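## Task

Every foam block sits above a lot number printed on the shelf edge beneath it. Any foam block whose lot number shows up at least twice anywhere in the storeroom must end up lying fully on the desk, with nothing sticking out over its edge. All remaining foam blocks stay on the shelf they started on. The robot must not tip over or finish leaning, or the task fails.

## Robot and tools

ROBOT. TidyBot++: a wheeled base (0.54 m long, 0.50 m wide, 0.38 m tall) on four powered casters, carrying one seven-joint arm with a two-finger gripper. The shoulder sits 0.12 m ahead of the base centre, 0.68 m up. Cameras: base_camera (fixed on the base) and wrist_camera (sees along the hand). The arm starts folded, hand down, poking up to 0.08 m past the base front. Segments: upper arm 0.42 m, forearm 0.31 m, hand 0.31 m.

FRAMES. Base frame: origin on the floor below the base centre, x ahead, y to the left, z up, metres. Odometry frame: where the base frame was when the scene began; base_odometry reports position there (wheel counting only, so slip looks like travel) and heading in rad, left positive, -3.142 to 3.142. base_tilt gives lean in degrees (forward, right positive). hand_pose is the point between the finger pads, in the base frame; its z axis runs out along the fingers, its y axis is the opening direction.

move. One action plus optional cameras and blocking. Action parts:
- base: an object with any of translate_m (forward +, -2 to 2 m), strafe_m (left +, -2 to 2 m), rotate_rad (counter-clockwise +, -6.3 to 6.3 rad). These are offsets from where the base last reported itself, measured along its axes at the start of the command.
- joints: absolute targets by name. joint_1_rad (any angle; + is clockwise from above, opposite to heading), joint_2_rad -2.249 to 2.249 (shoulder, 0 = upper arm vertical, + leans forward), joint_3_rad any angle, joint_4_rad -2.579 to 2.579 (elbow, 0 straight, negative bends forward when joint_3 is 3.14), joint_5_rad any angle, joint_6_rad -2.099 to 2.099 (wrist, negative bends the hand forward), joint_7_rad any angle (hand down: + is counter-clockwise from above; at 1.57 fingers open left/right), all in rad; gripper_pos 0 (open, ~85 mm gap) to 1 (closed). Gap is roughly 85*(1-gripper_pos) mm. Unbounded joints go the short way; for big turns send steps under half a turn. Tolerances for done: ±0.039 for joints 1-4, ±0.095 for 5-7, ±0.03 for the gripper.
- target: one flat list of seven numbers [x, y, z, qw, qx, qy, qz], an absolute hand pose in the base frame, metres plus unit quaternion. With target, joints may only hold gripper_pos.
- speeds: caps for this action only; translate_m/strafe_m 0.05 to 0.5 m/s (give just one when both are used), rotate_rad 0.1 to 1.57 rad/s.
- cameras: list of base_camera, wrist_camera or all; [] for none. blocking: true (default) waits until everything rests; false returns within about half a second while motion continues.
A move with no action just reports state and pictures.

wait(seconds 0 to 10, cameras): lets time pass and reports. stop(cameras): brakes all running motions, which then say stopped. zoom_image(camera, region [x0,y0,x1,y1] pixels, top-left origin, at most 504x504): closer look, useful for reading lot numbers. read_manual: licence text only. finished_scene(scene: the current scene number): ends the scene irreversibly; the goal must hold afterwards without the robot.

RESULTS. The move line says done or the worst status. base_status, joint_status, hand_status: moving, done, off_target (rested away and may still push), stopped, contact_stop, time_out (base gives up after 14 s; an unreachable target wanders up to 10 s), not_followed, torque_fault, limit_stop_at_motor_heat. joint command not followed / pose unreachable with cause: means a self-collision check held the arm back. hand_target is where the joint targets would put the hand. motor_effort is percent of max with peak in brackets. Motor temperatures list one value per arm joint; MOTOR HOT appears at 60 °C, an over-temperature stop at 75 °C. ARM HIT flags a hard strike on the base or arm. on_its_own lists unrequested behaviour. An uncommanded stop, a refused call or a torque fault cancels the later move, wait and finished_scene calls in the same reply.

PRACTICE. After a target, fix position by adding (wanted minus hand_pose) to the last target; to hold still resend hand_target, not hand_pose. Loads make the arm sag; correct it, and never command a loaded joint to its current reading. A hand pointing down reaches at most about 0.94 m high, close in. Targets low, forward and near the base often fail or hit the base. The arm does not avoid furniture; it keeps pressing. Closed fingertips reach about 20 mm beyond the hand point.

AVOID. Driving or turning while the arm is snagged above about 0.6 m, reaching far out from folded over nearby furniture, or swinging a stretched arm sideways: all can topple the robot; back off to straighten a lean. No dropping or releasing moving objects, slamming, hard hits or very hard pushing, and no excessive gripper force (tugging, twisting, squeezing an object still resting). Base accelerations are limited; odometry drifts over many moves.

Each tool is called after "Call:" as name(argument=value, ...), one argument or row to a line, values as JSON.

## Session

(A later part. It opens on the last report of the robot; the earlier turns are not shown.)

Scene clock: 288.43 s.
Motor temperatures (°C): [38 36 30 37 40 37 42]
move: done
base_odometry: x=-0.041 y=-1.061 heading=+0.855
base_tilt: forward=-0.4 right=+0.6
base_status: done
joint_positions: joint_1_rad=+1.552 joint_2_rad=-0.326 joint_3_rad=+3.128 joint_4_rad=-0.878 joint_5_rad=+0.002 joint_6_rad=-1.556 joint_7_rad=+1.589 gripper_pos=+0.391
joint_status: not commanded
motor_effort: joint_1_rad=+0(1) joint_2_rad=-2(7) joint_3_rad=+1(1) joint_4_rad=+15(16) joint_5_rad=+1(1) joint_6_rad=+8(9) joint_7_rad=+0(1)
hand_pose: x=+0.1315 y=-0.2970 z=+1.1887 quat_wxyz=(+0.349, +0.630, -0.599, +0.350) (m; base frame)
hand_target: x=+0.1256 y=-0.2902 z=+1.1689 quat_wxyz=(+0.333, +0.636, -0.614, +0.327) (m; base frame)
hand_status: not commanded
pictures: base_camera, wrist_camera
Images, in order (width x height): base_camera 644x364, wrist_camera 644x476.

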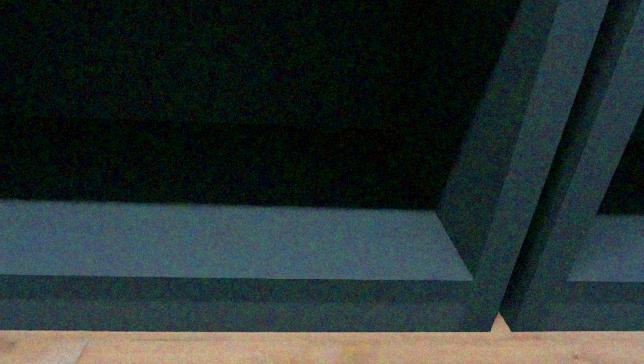

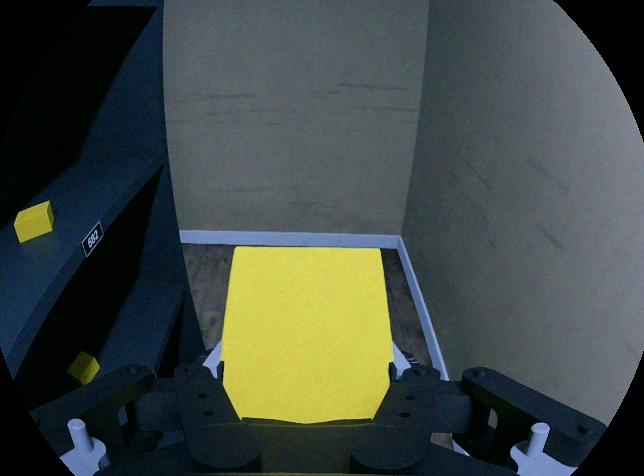

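Call:
move(
  base={"strafe_m":-1.45},
)

Call:
move(
  joints={"joint_1_rad":0.3},
)

Scene clock: 292.30 s.
Motor temperatures (°C): [38 35 30 37 40 37 42]
move: done
base_odometry: x=+1.053 y=-2.013 heading=+0.854
base_tilt: forward=-0.4 right=+0.6
base_status: done
joint_positions: joint_1_rad=+1.552 joint_2_rad=-0.326 joint_3_rad=+3.128 joint_4_rad=-0.879 joint_5_rad=+0.002 joint_6_rad=-1.557 joint_7_rad=+1.589 gripper_pos=+0.391
joint_status: not commanded
motor_effort: joint_1_rad=+0(1) joint_2_rad=-2(7) joint_3_rad=+1(1) joint_4_rad=+14(16) joint_5_rad=+1(1) joint_6_rad=+8(8) joint_7_rad=-1(1)
hand_pose: x=+0.1315 y=-0.2970 z=+1.1879 quat_wxyz=(+0.348, +0.631, -0.599, +0.349) (m; base frame)
hand_target: x=+0.1256 y=-0.2902 z=+1.1689 quat_wxyz=(+0.333, +0.636, -0.614, +0.327) (m; base frame)
hand_status: not commanded
pictures: base_camera, wrist_camera
Images, in order (width x height): base_camera 644x364, wrist_camera 644x476.

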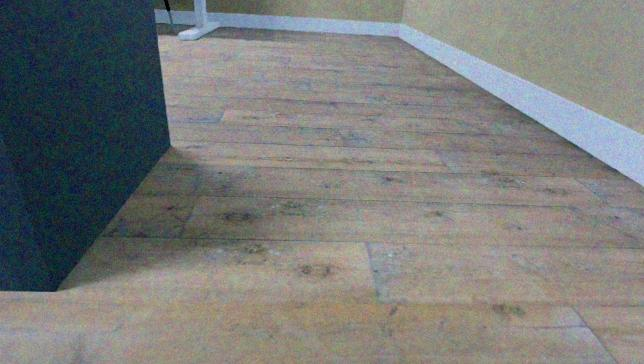

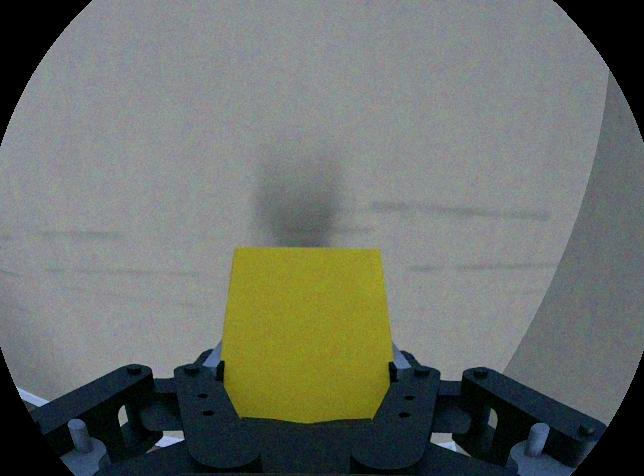

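Scene clock: 294.83 s.
Motor temperatures (°C): [38 35 30 37 40 37 42]
move: done
base_odometry: x=+1.053 y=-2.013 heading=+0.854
base_tilt: forward=-0.3 right=+0.6
base_status: not commanded
joint_positions: joint_1_rad=+0.319 joint_2_rad=-0.326 joint_3_rad=+3.128 joint_4_rad=-0.879 joint_5_rad=+0.002 joint_6_rad=-1.557 joint_7_rad=+1.589 gripper_pos=+0.391
joint_status: all done
motor_effort: joint_1_rad=-1(2) joint_2_rad=-2(3) joint_3_rad=+1(1) joint_4_rad=+14(15) joint_5_rad=+1(1) joint_6_rad=+8(9) joint_7_rad=+0(0)
hand_pose: x=+0.4033 y=-0.0867 z=+1.1879 quat_wxyz=(+0.082, +0.861, -0.124, +0.486) (m; base frame)
hand_target: x=+0.3981 y=-0.0797 z=+1.1689 quat_wxyz=(+0.074, +0.876, -0.117, +0.461) (m; base frame)
hand_status: not commanded
pictures: base_camera, wrist_camera
Images, in order (width x height): base_camera 644x364, wrist_camera 644x476.

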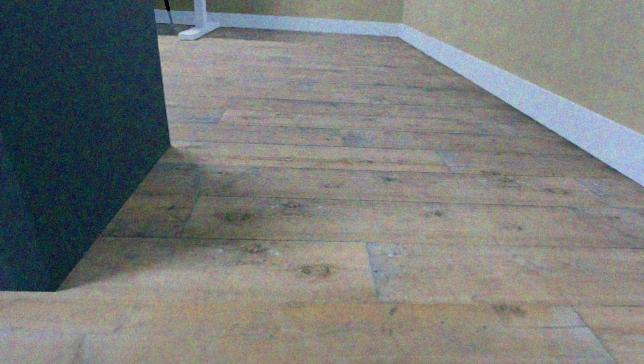

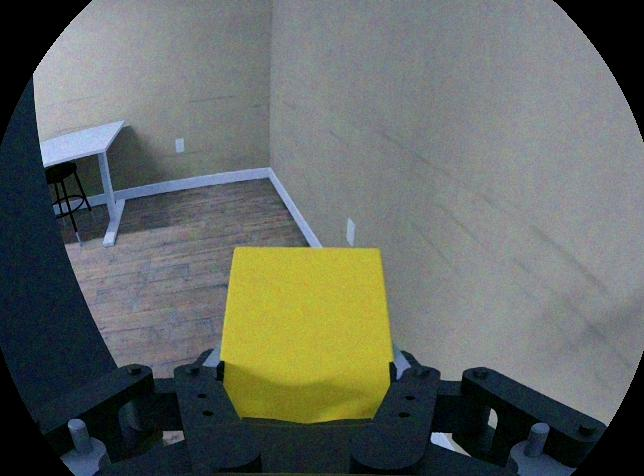

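Call:
move(
  base={"strafe_m":-0.13},
  joints={"joint_1_rad":0.0},
  cameras=[],
)

Call:
move(
  base={"translate_m":1.4},
  cameras=["wrist_camera"],
)

Call:
move(
  base={"strafe_m":1.3},
)

Scene clock: 296.47 s.
Motor temperatures (°C): [38 35 30 37 40 37 42]
move: done
base_odometry: x=+1.151 y=-2.099 heading=+0.854
base_tilt: forward=-0.3 right=+0.6
base_status: done
joint_positions: joint_1_rad=+0.019 joint_2_rad=-0.327 joint_3_rad=+3.131 joint_4_rad=-0.879 joint_5_rad=+0.002 joint_6_rad=-1.557 joint_7_rad=+1.589 gripper_pos=+0.391
joint_status: all done
motor_effort: joint_1_rad=+0(2) joint_2_rad=-2(4) joint_3_rad=+0(3) joint_4_rad=+14(15) joint_5_rad=+1(2) joint_6_rad=+8(8) joint_7_rad=+0(1)
hand_pose: x=+0.4160 y=-0.0002 z=+1.1880 quat_wxyz=(+0.009, +0.870, +0.004, +0.493) (m; base frame)
hand_target: x=+0.4092 y=+0.0064 z=+1.1689 quat_wxyz=(+0.004, +0.884, +0.015, +0.467) (m; base frame)
hand_status: not commanded
pictures: none
No camera images: "cameras" was empty.

Scene clock: 300.07 s.
Motor temperatures (°C): [38 35 30 37 40 37 42]
move: done
base_odometry: x=+2.071 y=-1.043 heading=+0.854
base_tilt: forward=-0.4 right=+0.6
base_status: done
joint_positions: joint_1_rad=+0.018 joint_2_rad=-0.326 joint_3_rad=+3.131 joint_4_rad=-0.880 joint_5_rad=+0.002 joint_6_rad=-1.557 joint_7_rad=+1.589 gripper_pos=+0.391
joint_status: not commanded
motor_effort: joint_1_rad=-1(1) joint_2_rad=-2(6) joint_3_rad=+1(1) joint_4_rad=+14(16) joint_5_rad=+1(1) joint_6_rad=+8(9) joint_7_rad=+0(1)
hand_pose: x=+0.4163 y=+0.0000 z=+1.1875 quat_wxyz=(+0.009, +0.870, +0.005, +0.493) (m; base frame)
hand_target: x=+0.4092 y=+0.0064 z=+1.1689 quat_wxyz=(+0.004, +0.884, +0.015, +0.467) (m; base frame)
hand_status: not commanded
pictures: wrist_camera
Images, in order (width x height): wrist_camera 644x476.

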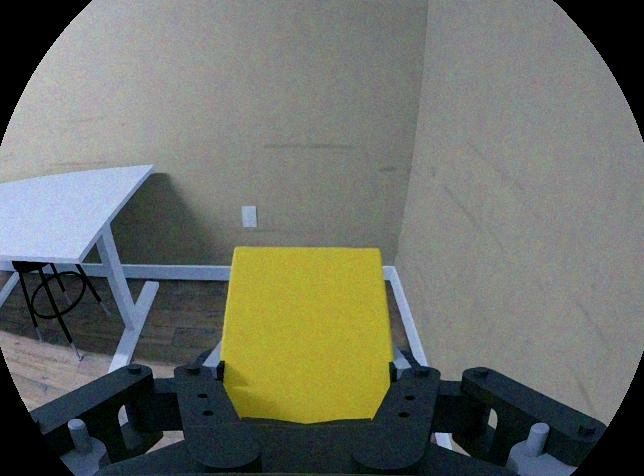

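Scene clock: 303.43 s.
Motor temperatures (°C): [38 35 30 37 40 37 42]
move: done
base_odometry: x=+1.090 y=-0.189 heading=+0.854
base_tilt: forward=-0.4 right=+0.6
base_status: done
joint_positions: joint_1_rad=+0.017 joint_2_rad=-0.326 joint_3_rad=+3.131 joint_4_rad=-0.880 joint_5_rad=+0.002 joint_6_rad=-1.557 joint_7_rad=+1.589 gripper_pos=+0.391
joint_status: not commanded
motor_effort: joint_1_rad=+0(1) joint_2_rad=-3(3) joint_3_rad=+0(3) joint_4_rad=+14(15) joint_5_rad=+1(2) joint_6_rad=+8(9) joint_7_rad=+0(1)
hand_pose: x=+0.4163 y=+0.0003 z=+1.1875 quat_wxyz=(+0.009, +0.870, +0.005, +0.493) (m; base frame)
hand_target: x=+0.4092 y=+0.0064 z=+1.1689 quat_wxyz=(+0.004, +0.884, +0.015, +0.467) (m; base frame)
hand_status: not commanded
pictures: base_camera, wrist_camera
Images, in order (width x height): base_camera 644x364, wrist_camera 644x476.

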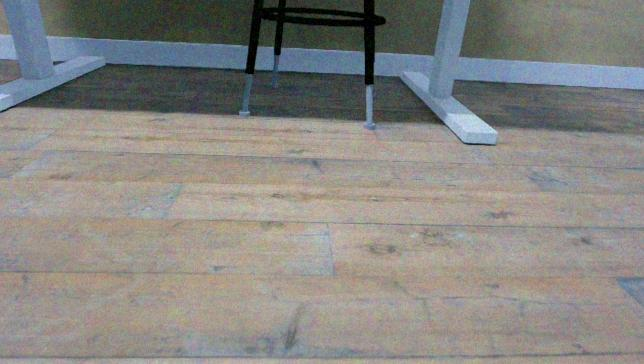

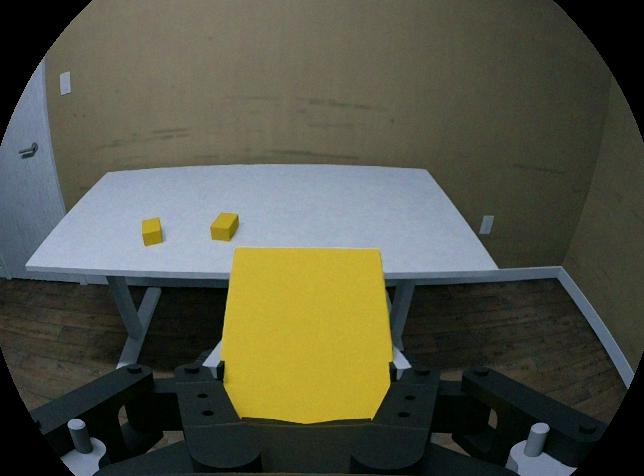

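Call:
move(
  joints={"joint_2_rad":0.1,"joint_4_rad":-1.3,"joint_6_rad":-1.0},
  cameras=[],
)

Call:
move(
  base={"translate_m":0.62},
  joints={"joint_2_rad":0.25,"joint_4_rad":-1.37,"joint_6_rad":-0.85},
)

Call:
move(
  joints={"joint_2_rad":0.262,"joint_4_rad":-1.54,"joint_6_rad":-0.68},
  cameras=["wrist_camera"],
)

Scene clock: 305.77 s.
Motor temperatures (°C): [38 35 30 37 40 37 42]
move: done
base_odometry: x=+1.090 y=-0.189 heading=+0.854
base_tilt: forward=-0.3 right=+0.6
base_status: not commanded
joint_positions: joint_1_rad=+0.017 joint_2_rad=+0.095 joint_3_rad=+3.131 joint_4_rad=-1.280 joint_5_rad=+0.002 joint_6_rad=-1.057 joint_7_rad=+1.589 gripper_pos=+0.391
joint_status: all done
motor_effort: joint_1_rad=+0(1) joint_2_rad=-23(30) joint_3_rad=+0(1) joint_4_rad=+21(23) joint_5_rad=+1(1) joint_6_rad=+6(8) joint_7_rad=+0(1)
hand_pose: x=+0.6699 y=-0.0032 z=+0.9254 quat_wxyz=(+0.005, +0.938, +0.005, +0.347) (m; base frame)
hand_target: x=+0.6809 y=+0.0076 z=+0.9244 quat_wxyz=(+0.001, +0.932, +0.015, +0.362) (m; base frame)
hand_status: not commanded
pictures: none
No camera images: "cameras" was empty.

Scene clock: 308.10 s.
Motor temperatures (°C): [38 35 30 37 40 37 42]
move: done
base_odometry: x=+1.498 y=+0.278 heading=+0.855
base_tilt: forward=-0.3 right=+0.6
base_status: done
joint_positions: joint_1_rad=+0.016 joint_2_rad=+0.242 joint_3_rad=+3.131 joint_4_rad=-1.350 joint_5_rad=+0.002 joint_6_rad=-0.898 joint_7_rad=+1.589 gripper_pos=+0.391
joint_status: all done
motor_effort: joint_1_rad=+0(1) joint_2_rad=-28(32) joint_3_rad=+0(1) joint_4_rad=+21(23) joint_5_rad=+1(1) joint_6_rad=+6(8) joint_7_rad=-1(1)
hand_pose: x=+0.7227 y=-0.0033 z=+0.8360 quat_wxyz=(+0.004, +0.947, +0.006, +0.320) (m; base frame)
hand_target: x=+0.7306 y=+0.0078 z=+0.8304 quat_wxyz=(+0.000, +0.944, +0.015, +0.330) (m; base frame)
hand_status: not commanded
pictures: base_camera, wrist_camera
Images, in order (width x height): base_camera 644x364, wrist_camera 644x476.

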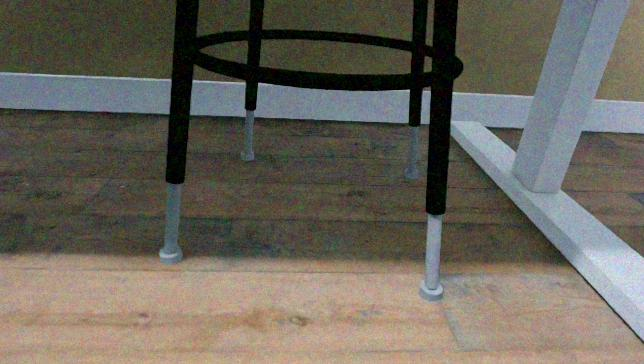

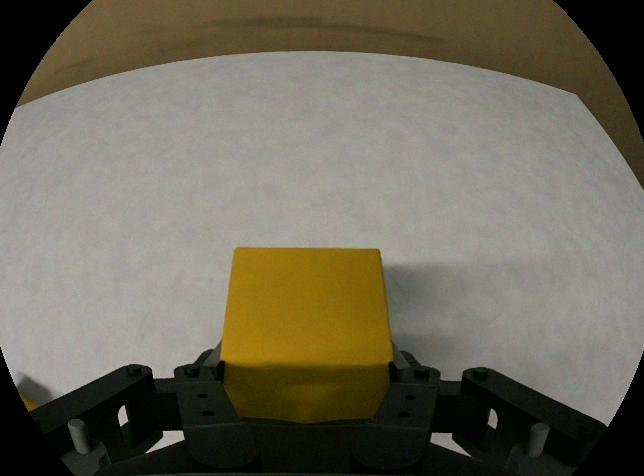

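Scene clock: 309.47 s.
Motor temperatures (°C): [38 35 30 37 40 37 42]
move: done
base_odometry: x=+1.498 y=+0.278 heading=+0.855
base_tilt: forward=-0.3 right=+0.6
base_status: not commanded
joint_positions: joint_1_rad=+0.016 joint_2_rad=+0.244 joint_3_rad=+3.131 joint_4_rad=-1.514 joint_5_rad=+0.002 joint_6_rad=-0.737 joint_7_rad=+1.589 gripper_pos=+0.391
joint_status: all done
motor_effort: joint_1_rad=+0(1) joint_2_rad=-28(30) joint_3_rad=+0(0) joint_4_rad=+20(22) joint_5_rad=+0(1) joint_6_rad=+5(7) joint_7_rad=+0(1)
hand_pose: x=+0.7170 y=-0.0030 z=+0.7833 quat_wxyz=(+0.004, +0.948, +0.006, +0.318) (m; base frame)
hand_target: x=+0.7246 y=+0.0079 z=+0.7702 quat_wxyz=(+0.000, +0.946, +0.015, +0.324) (m; base frame)
hand_status: not commanded
pictures: wrist_camera
Images, in order (width x height): wrist_camera 644x476.

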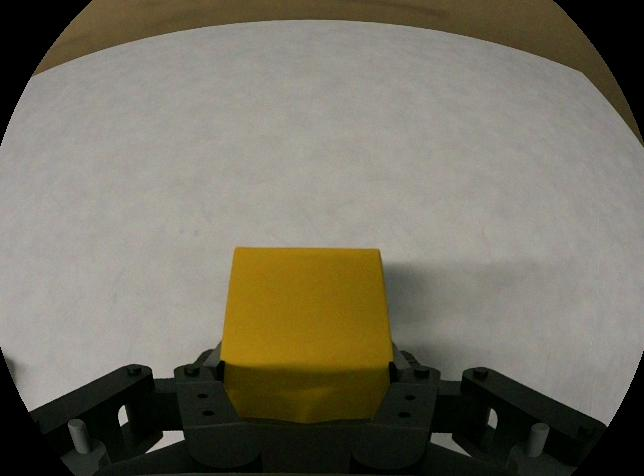

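Call:
move(
  joints={"joint_4_rad":-1.58,"joint_6_rad":-0.62},
  cameras=[],
)

Call:
move(
  joints={"joint_4_rad":-1.61,"joint_6_rad":-0.585},
  cameras=[],
)

Call:
move(
  joints={"joint_4_rad":-1.64,"joint_6_rad":-0.55},
  cameras=[],
)

Call:
move(
  joints={"joint_4_rad":-1.67,"joint_6_rad":-0.515},
  cameras=["wrist_camera"],
)

Scene clock: 310.43 s.
Motor temperatures (°C): [38 35 30 37 40 37 42]
move: done
base_odometry: x=+1.498 y=+0.278 heading=+0.855
base_tilt: forward=-0.3 right=+0.6
base_status: not commanded
joint_positions: joint_1_rad=+0.016 joint_2_rad=+0.244 joint_3_rad=+3.131 joint_4_rad=-1.554 joint_5_rad=+0.002 joint_6_rad=-0.672 joint_7_rad=+1.589 gripper_pos=+0.391
joint_status: all done
motor_effort: joint_1_rad=+0(1) joint_2_rad=-28(30) joint_3_rad=+0(0) joint_4_rad=+21(21) joint_5_rad=+1(1) joint_6_rad=+6(7) joint_7_rad=+0(1)
hand_pose: x=+0.7205 y=-0.0030 z=+0.7752 quat_wxyz=(+0.004, +0.944, +0.006, +0.329) (m; base frame)
hand_target: x=+0.7263 y=+0.0079 z=+0.7619 quat_wxyz=(+0.000, +0.943, +0.015, +0.333) (m; base frame)
hand_status: not commanded
pictures: none
No camera images: "cameras" was empty.

Scene clock: 311.10 s.
Motor temperatures (°C): [38 35 30 37 40 37 42]
move: done
base_odometry: x=+1.498 y=+0.278 heading=+0.855
base_tilt: forward=-0.3 right=+0.6
base_status: not commanded
joint_positions: joint_1_rad=+0.016 joint_2_rad=+0.245 joint_3_rad=+3.131 joint_4_rad=-1.584 joint_5_rad=+0.002 joint_6_rad=-0.636 joint_7_rad=+1.589 gripper_pos=+0.391
joint_status: all done
motor_effort: joint_1_rad=+0(1) joint_2_rad=-28(29) joint_3_rad=+0(0) joint_4_rad=+19(21) joint_5_rad=+1(1) joint_6_rad=+6(7) joint_7_rad=+0(0)
hand_pose: x=+0.7197 y=-0.0030 z=+0.7672 quat_wxyz=(+0.004, +0.943, +0.006, +0.332) (m; base frame)
hand_target: x=+0.7249 y=+0.0079 z=+0.7538 quat_wxyz=(+0.000, +0.942, +0.015, +0.336) (m; base frame)
hand_status: not commanded
pictures: none
No camera images: "cameras" was empty.

Scene clock: 311.77 s.
Motor temperatures (°C): [38 35 30 37 40 37 42]
move: done
base_odometry: x=+1.498 y=+0.278 heading=+0.855
base_tilt: forward=-0.3 right=+0.6
base_status: not commanded
joint_positions: joint_1_rad=+0.016 joint_2_rad=+0.245 joint_3_rad=+3.131 joint_4_rad=-1.614 joint_5_rad=+0.002 joint_6_rad=-0.601 joint_7_rad=+1.589 gripper_pos=+0.391
joint_status: all done
motor_effort: joint_1_rad=+0(1) joint_2_rad=-28(29) joint_3_rad=+0(0) joint_4_rad=+20(21) joint_5_rad=+1(1) joint_6_rad=+5(7) joint_7_rad=+0(0)
hand_pose: x=+0.7184 y=-0.0029 z=+0.7590 quat_wxyz=(+0.004, +0.942, +0.006, +0.334) (m; base frame)
hand_target: x=+0.7231 y=+0.0079 z=+0.7459 quat_wxyz=(+0.000, +0.941, +0.015, +0.338) (m; base frame)
hand_status: not commanded
pictures: none
No camera images: "cameras" was empty.

Scene clock: 312.40 s.
Motor temperatures (°C): [38 35 30 37 40 37 42]
move: done
base_odometry: x=+1.498 y=+0.278 heading=+0.855
base_tilt: forward=-0.3 right=+0.6
base_status: not commanded
joint_positions: joint_1_rad=+0.016 joint_2_rad=+0.243 joint_3_rad=+3.131 joint_4_rad=-1.639 joint_5_rad=+0.002 joint_6_rad=-0.564 joint_7_rad=+1.589 gripper_pos=+0.391
joint_status: all done
motor_effort: joint_1_rad=+0(1) joint_2_rad=-26(28) joint_3_rad=+0(0) joint_4_rad=+19(21) joint_5_rad=+1(1) joint_6_rad=+6(7) joint_7_rad=+0(1)
hand_pose: x=+0.7187 y=-0.0029 z=+0.7547 quat_wxyz=(+0.004, +0.940, +0.006, +0.340) (m; base frame)
hand_target: x=+0.7211 y=+0.0079 z=+0.7380 quat_wxyz=(+0.000, +0.940, +0.015, +0.340) (m; base frame)
hand_status: not commanded
pictures: wrist_camera
Images, in order (width x height): wrist_camera 644x476.

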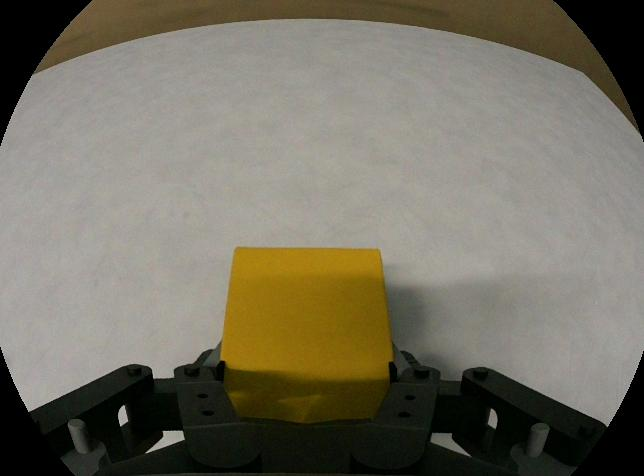

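Contact starting; release.

Call:
move(
  joints={"gripper_pos":0},
  cameras=[],
)

Call:
move(
  joints={"joint_2_rad":0.1,"joint_4_rad":-1.3,"joint_6_rad":-0.8},
  cameras=[],
)

Call:
move(
  base={"translate_m":-0.55},
  cameras=["wrist_camera"],
)

Scene clock: 313.43 s.
Motor temperatures (°C): [38 36 30 37 40 37 42]
move: done
base_odometry: x=+1.498 y=+0.278 heading=+0.855
base_tilt: forward=-0.3 right=+0.6
base_status: not commanded
joint_positions: joint_1_rad=+0.016 joint_2_rad=+0.243 joint_3_rad=+3.131 joint_4_rad=-1.640 joint_5_rad=+0.002 joint_6_rad=-0.564 joint_7_rad=+1.589 gripper_pos=+0.000
joint_status: all done
motor_effort: joint_1_rad=-1(1) joint_2_rad=-27(28) joint_3_rad=+0(0) joint_4_rad=+20(20) joint_5_rad=+1(1) joint_6_rad=+6(6) joint_7_rad=+0(1)
hand_pose: x=+0.7186 y=-0.0029 z=+0.7545 quat_wxyz=(+0.004, +0.940, +0.006, +0.340) (m; base frame)
hand_target: x=+0.7211 y=+0.0079 z=+0.7380 quat_wxyz=(+0.000, +0.940, +0.015, +0.340) (m; base frame)
hand_status: not commanded
pictures: none
No camera images: "cameras" was empty.

Scene clock: 315.00 s.
Motor temperatures (°C): [38 36 30 37 40 37 42]
move: done
base_odometry: x=+1.498 y=+0.278 heading=+0.855
base_tilt: forward=-0.3 right=+0.6
base_status: not commanded
joint_positions: joint_1_rad=+0.016 joint_2_rad=+0.090 joint_3_rad=+3.131 joint_4_rad=-1.308 joint_5_rad=+0.002 joint_6_rad=-0.750 joint_7_rad=+1.589 gripper_pos=+0.000
joint_status: all done
motor_effort: joint_1_rad=+0(1) joint_2_rad=-24(32) joint_3_rad=+0(0) joint_4_rad=+22(23) joint_5_rad=+1(1) joint_6_rad=+8(8) joint_7_rad=+0(1)
hand_pose: x=+0.7272 y=-0.0030 z=+0.9849 quat_wxyz=(+0.006, +0.879, +0.005, +0.476) (m; base frame)
hand_target: x=+0.7223 y=+0.0080 z=+0.9707 quat_wxyz=(+0.002, +0.891, +0.014, +0.454) (m; base frame)
hand_status: not commanded
pictures: none
No camera images: "cameras" was empty.

Scene clock: 317.40 s.
Motor temperatures (°C): [38 36 30 37 40 37 42]
move: done
base_odometry: x=+1.136 y=-0.137 heading=+0.854
base_tilt: forward=-0.3 right=+0.6
base_status: done
joint_positions: joint_1_rad=+0.014 joint_2_rad=+0.083 joint_3_rad=+3.131 joint_4_rad=-1.306 joint_5_rad=+0.002 joint_6_rad=-0.758 joint_7_rad=+1.589 gripper_pos=+0.000
joint_status: not commanded
motor_effort: joint_1_rad=+0(2) joint_2_rad=-23(28) joint_3_rad=+0(2) joint_4_rad=+21(23) joint_5_rad=+1(1) joint_6_rad=+8(9) joint_7_rad=+0(1)
hand_pose: x=+0.7238 y=-0.0015 z=+0.9882 quat_wxyz=(+0.006, +0.879, +0.007, +0.477) (m; base frame)
hand_target: x=+0.7223 y=+0.0080 z=+0.9707 quat_wxyz=(+0.002, +0.891, +0.014, +0.454) (m; base frame)
hand_status: not commanded
pictures: wrist_camera
Images, in order (width x height): wrist_camera 644x476.

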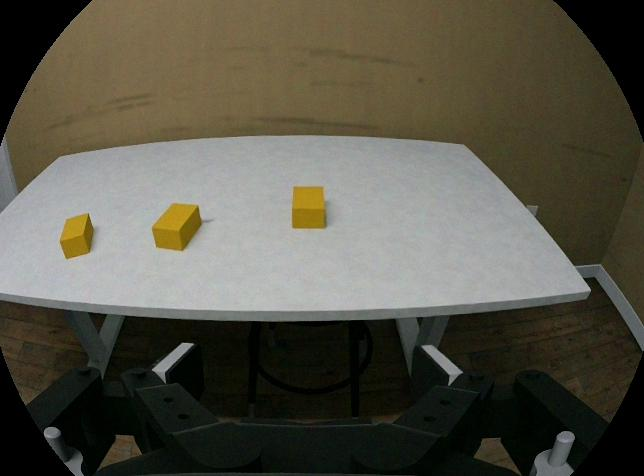

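Call:
finished_scene(
  scene=2,
)

The scene is finished: the task was done.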